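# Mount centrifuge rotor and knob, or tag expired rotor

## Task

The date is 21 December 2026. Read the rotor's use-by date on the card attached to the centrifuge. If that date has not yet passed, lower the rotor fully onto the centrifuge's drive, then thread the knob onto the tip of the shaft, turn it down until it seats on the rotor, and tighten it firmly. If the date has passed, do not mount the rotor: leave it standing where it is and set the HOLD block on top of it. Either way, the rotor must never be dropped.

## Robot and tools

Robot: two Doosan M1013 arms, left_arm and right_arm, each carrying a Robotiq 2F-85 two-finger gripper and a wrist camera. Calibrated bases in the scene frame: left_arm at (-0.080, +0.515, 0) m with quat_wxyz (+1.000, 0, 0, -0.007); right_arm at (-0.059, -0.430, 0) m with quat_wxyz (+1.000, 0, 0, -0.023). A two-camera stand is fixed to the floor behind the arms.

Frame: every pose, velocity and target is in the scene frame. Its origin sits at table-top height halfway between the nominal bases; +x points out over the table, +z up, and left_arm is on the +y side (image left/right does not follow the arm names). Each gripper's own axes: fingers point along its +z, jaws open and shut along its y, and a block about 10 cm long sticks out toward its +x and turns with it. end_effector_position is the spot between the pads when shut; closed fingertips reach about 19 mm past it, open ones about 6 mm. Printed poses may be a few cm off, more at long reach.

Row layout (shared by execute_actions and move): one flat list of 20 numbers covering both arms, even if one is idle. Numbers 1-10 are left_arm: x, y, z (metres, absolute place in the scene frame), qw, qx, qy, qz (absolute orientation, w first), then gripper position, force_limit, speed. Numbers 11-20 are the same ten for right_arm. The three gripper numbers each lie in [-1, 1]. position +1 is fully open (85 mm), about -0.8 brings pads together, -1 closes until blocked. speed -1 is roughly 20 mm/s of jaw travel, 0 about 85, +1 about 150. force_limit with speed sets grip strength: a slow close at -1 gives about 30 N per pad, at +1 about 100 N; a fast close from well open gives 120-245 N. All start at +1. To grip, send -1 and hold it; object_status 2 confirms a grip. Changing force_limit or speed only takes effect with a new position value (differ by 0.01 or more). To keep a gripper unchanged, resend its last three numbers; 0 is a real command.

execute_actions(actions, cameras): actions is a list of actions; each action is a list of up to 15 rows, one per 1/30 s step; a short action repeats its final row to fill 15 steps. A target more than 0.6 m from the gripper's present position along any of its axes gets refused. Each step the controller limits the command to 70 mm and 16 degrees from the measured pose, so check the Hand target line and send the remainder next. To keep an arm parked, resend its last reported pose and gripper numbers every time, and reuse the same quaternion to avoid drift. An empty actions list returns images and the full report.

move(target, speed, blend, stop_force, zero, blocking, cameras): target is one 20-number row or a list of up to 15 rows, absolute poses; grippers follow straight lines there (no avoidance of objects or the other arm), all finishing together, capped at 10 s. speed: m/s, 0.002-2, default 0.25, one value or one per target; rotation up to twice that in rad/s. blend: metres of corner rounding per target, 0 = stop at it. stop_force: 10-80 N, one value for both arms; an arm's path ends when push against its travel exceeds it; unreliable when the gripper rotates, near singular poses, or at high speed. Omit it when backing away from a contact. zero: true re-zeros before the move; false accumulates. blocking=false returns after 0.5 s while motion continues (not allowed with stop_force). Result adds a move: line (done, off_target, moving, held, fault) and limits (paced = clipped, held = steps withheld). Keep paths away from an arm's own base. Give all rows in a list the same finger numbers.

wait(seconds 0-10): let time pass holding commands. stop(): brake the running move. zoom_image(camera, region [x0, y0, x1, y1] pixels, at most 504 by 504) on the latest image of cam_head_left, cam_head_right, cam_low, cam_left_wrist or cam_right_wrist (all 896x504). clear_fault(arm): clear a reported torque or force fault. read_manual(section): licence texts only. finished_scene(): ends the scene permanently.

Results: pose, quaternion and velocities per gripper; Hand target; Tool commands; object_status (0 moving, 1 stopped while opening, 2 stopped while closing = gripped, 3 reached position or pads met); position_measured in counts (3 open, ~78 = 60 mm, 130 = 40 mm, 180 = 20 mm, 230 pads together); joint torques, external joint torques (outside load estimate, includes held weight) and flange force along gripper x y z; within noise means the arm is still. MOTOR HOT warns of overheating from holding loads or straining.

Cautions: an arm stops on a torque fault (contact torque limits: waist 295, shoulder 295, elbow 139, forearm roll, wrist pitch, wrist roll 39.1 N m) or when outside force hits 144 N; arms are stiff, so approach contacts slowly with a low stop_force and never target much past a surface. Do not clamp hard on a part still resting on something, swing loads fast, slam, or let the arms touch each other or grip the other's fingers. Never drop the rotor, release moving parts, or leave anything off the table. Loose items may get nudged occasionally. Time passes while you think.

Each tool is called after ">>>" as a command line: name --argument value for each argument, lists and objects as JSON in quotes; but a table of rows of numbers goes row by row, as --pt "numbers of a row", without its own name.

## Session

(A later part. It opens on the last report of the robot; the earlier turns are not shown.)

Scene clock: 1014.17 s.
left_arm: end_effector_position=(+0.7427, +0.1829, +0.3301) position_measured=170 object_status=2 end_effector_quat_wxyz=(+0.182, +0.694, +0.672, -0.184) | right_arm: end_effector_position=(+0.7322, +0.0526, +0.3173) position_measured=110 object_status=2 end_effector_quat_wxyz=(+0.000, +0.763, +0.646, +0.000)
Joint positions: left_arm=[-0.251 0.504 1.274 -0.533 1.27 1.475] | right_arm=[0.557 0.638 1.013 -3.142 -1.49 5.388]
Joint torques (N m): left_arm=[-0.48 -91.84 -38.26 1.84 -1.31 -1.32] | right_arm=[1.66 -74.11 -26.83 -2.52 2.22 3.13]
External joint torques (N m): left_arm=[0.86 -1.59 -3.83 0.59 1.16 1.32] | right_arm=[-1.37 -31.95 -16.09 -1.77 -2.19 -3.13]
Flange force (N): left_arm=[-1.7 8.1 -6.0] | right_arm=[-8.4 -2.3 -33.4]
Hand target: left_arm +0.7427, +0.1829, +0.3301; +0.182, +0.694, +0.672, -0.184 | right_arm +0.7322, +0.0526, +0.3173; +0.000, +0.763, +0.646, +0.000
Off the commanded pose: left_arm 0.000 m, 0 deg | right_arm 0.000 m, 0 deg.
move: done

>>> move --pt "0.7427 0.1829 0.3301 0.182 0.694 0.672 -0.184 -1 -0.3 -1 0.7322 0.0526 0.3175 0 0.7630 0.6464 0 0.8 0 -0.7" --pt "0.7427 0.1829 0.3301 0.182 0.694 0.672 -0.184 -1 -0.3 -1 0.7322 0.0526 0.385 0 0.7630 0.6464 0 0.8 0 -0.7" --speed 0.06 --cameras '["cam_right_wrist"]'

>>> zoom_image --camera "cam_right_wrist" --region '[360, 130, 580, 350]'

>>> move --pt "0.7427 0.1829 0.3301 0.182 0.694 0.672 -0.184 0.2 -0.3 -1 0.7322 0.0526 0.385 0 0.7630 0.6464 0 0.8 0 -0.7" --pt "0.7447 0.2529 0.451 0.182 0.694 0.672 -0.184 0.2 -0.3 -1 0.70 -0.05 0.50 0 0.7630 0.6464 0 0.8 0 -0.7" --pt "0.55 0.40 0.50 0.182 0.694 0.672 -0.184 0.2 -0.3 -1 0.50 -0.25 0.50 0 0.7630 0.6464 0 0.8 0 -0.7" --speed 0.12 --cameras '["cam_head_left","cam_head_right","cam_low"]'

>>> zoom_image --camera "cam_head_left" --region '[370, 170, 480, 260]'

Scene clock: 1020.53 s.
left_arm: end_effector_position=(+0.7427, +0.1829, +0.3301) position_measured=170 object_status=2 end_effector_quat_wxyz=(+0.182, +0.694, +0.672, -0.184) | right_arm: end_effector_position=(+0.7322, +0.0526, +0.3850) position_measured=28 object_status=3 end_effector_quat_wxyz=(+0.000, +0.763, +0.646, +0.000)
Joint positions: left_arm=[-0.251 0.504 1.274 -0.533 1.27 1.475] | right_arm=[0.557 0.635 0.897 -3.142 -1.61 5.388]
Joint torques (N m): left_arm=[1.35 -83.98 -42.7 2 -7.05 -1.09] | right_arm=[-1.22 -105.54 -43.47 -3.77 0.05 0.07]
External joint torques (N m): left_arm=[-1.03 -9.94 0.46 0.45 6.9 1.08] | right_arm=[1.53 -0.64 0.23 -0.55 -0.01 -0.07]
Flange force (N): left_arm=[-0.5 -11.5 -13.4] | right_arm=[-0.1 -2.6 0.5]
Hand target: left_arm +0.7427, +0.1829, +0.3301; +0.182, +0.694, +0.672, -0.184 | right_arm +0.7322, +0.0526, +0.3850; +0.000, +0.763, +0.646, +0.000
Off the commanded pose: left_arm 0.000 m, 0 deg | right_arm 0.000 m, 0 deg.
move: done
Images, in order (width x height): cam_right_wrist 896x504.

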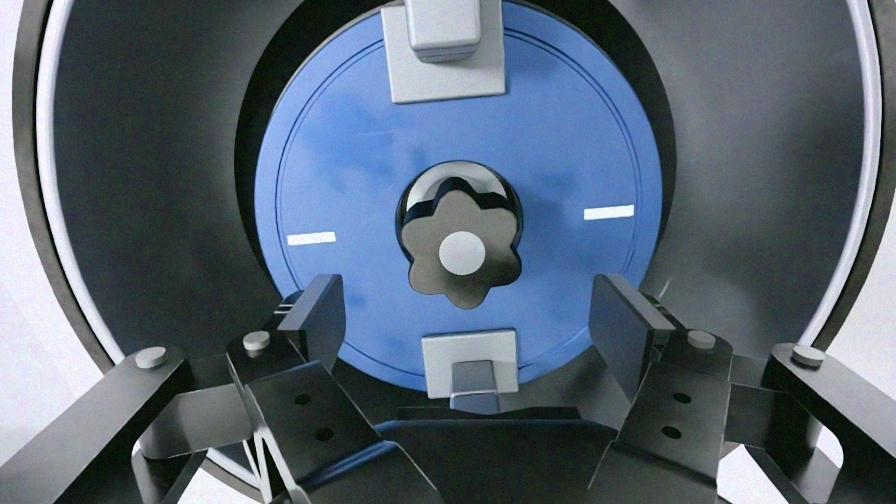

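Scaled by 2.291.

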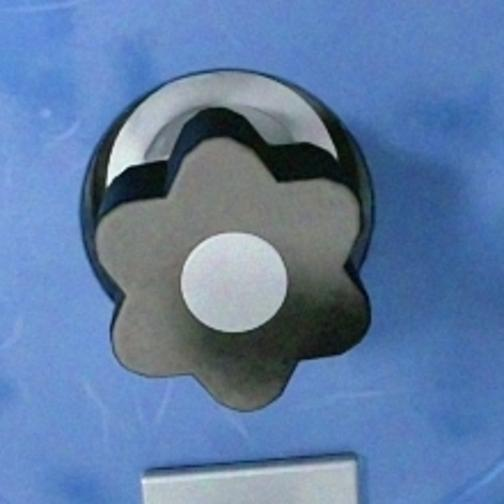

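Scene clock: 1026.27 s.
left_arm: end_effector_position=(+0.5500, +0.4000, +0.5000) position_measured=104 object_status=3 end_effector_quat_wxyz=(+0.182, +0.694, +0.672, -0.184) | right_arm: end_effector_position=(+0.5000, -0.2500, +0.5000) position_measured=28 object_status=3 end_effector_quat_wxyz=(+0.000, +0.763, +0.646, +0.000)
Joint positions: left_arm=[0.005 0.12 1.483 -0.524 1.549 1.608] | right_arm=[0.3 0.045 1.497 -3.142 -1.6 5.131]
Joint torques (N m): left_arm=[-1.6 -54.07 -39.69 1.96 -0.37 0.04] | right_arm=[-0.09 -49.74 -43.29 -3.84 0.04 0.11]
External joint torques (N m): left_arm=[1.94 -1.56 -3.35 0.53 0.4 -0.05] | right_arm=[0.16 2.72 0.54 -0.44 -0.01 -0.11]
Flange force (N): left_arm=[-0.1 3.6 -7.5] | right_arm=[1.7 3.1 0.8]
Hand target: left_arm +0.5500, +0.4000, +0.5000; +0.182, +0.694, +0.672, -0.184 | right_arm +0.5000, -0.2500, +0.5000; +0.000, +0.763, +0.646, +0.000
Off the commanded pose: left_arm 0.000 m, 0 deg | right_arm 0.000 m, 0 deg.
move: done
Images, in order (width x height): cam_head_left 896x504, cam_head_right 896x504, cam_low 896x504.

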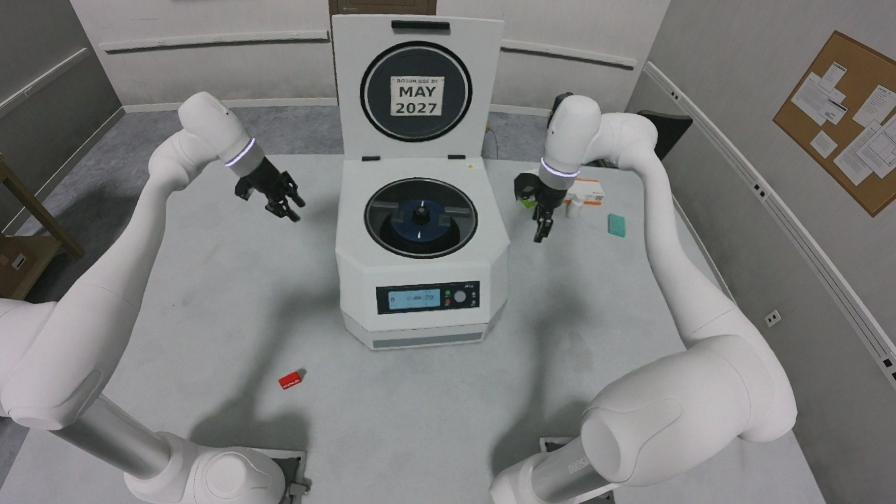

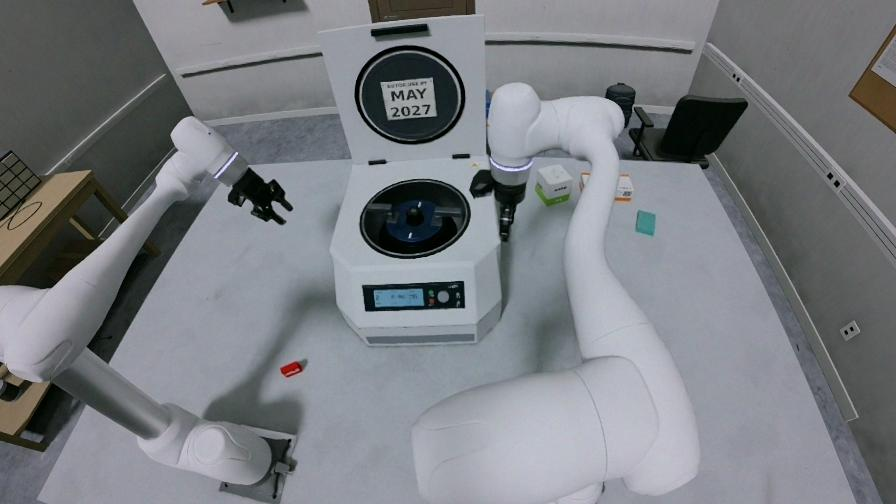

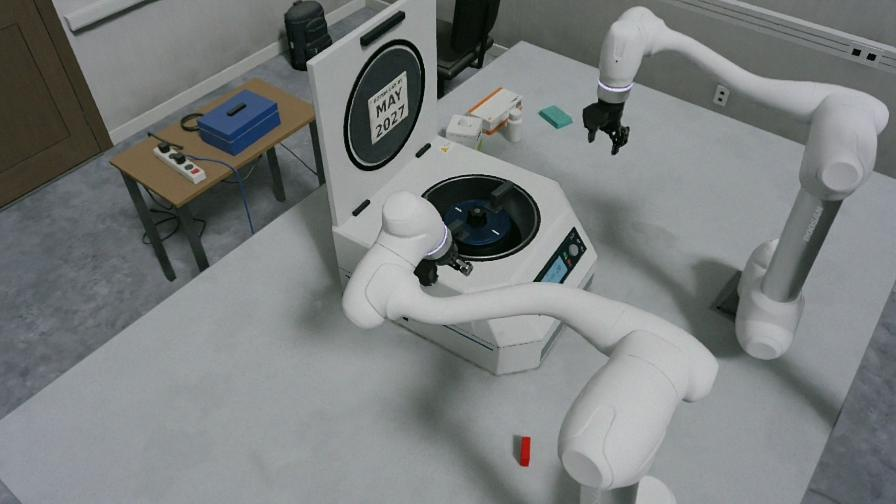

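Scaled by 4.582.

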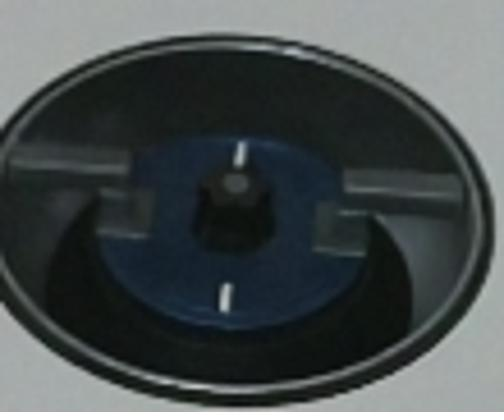

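>>> finished_scene

The scene is finished: the task was done.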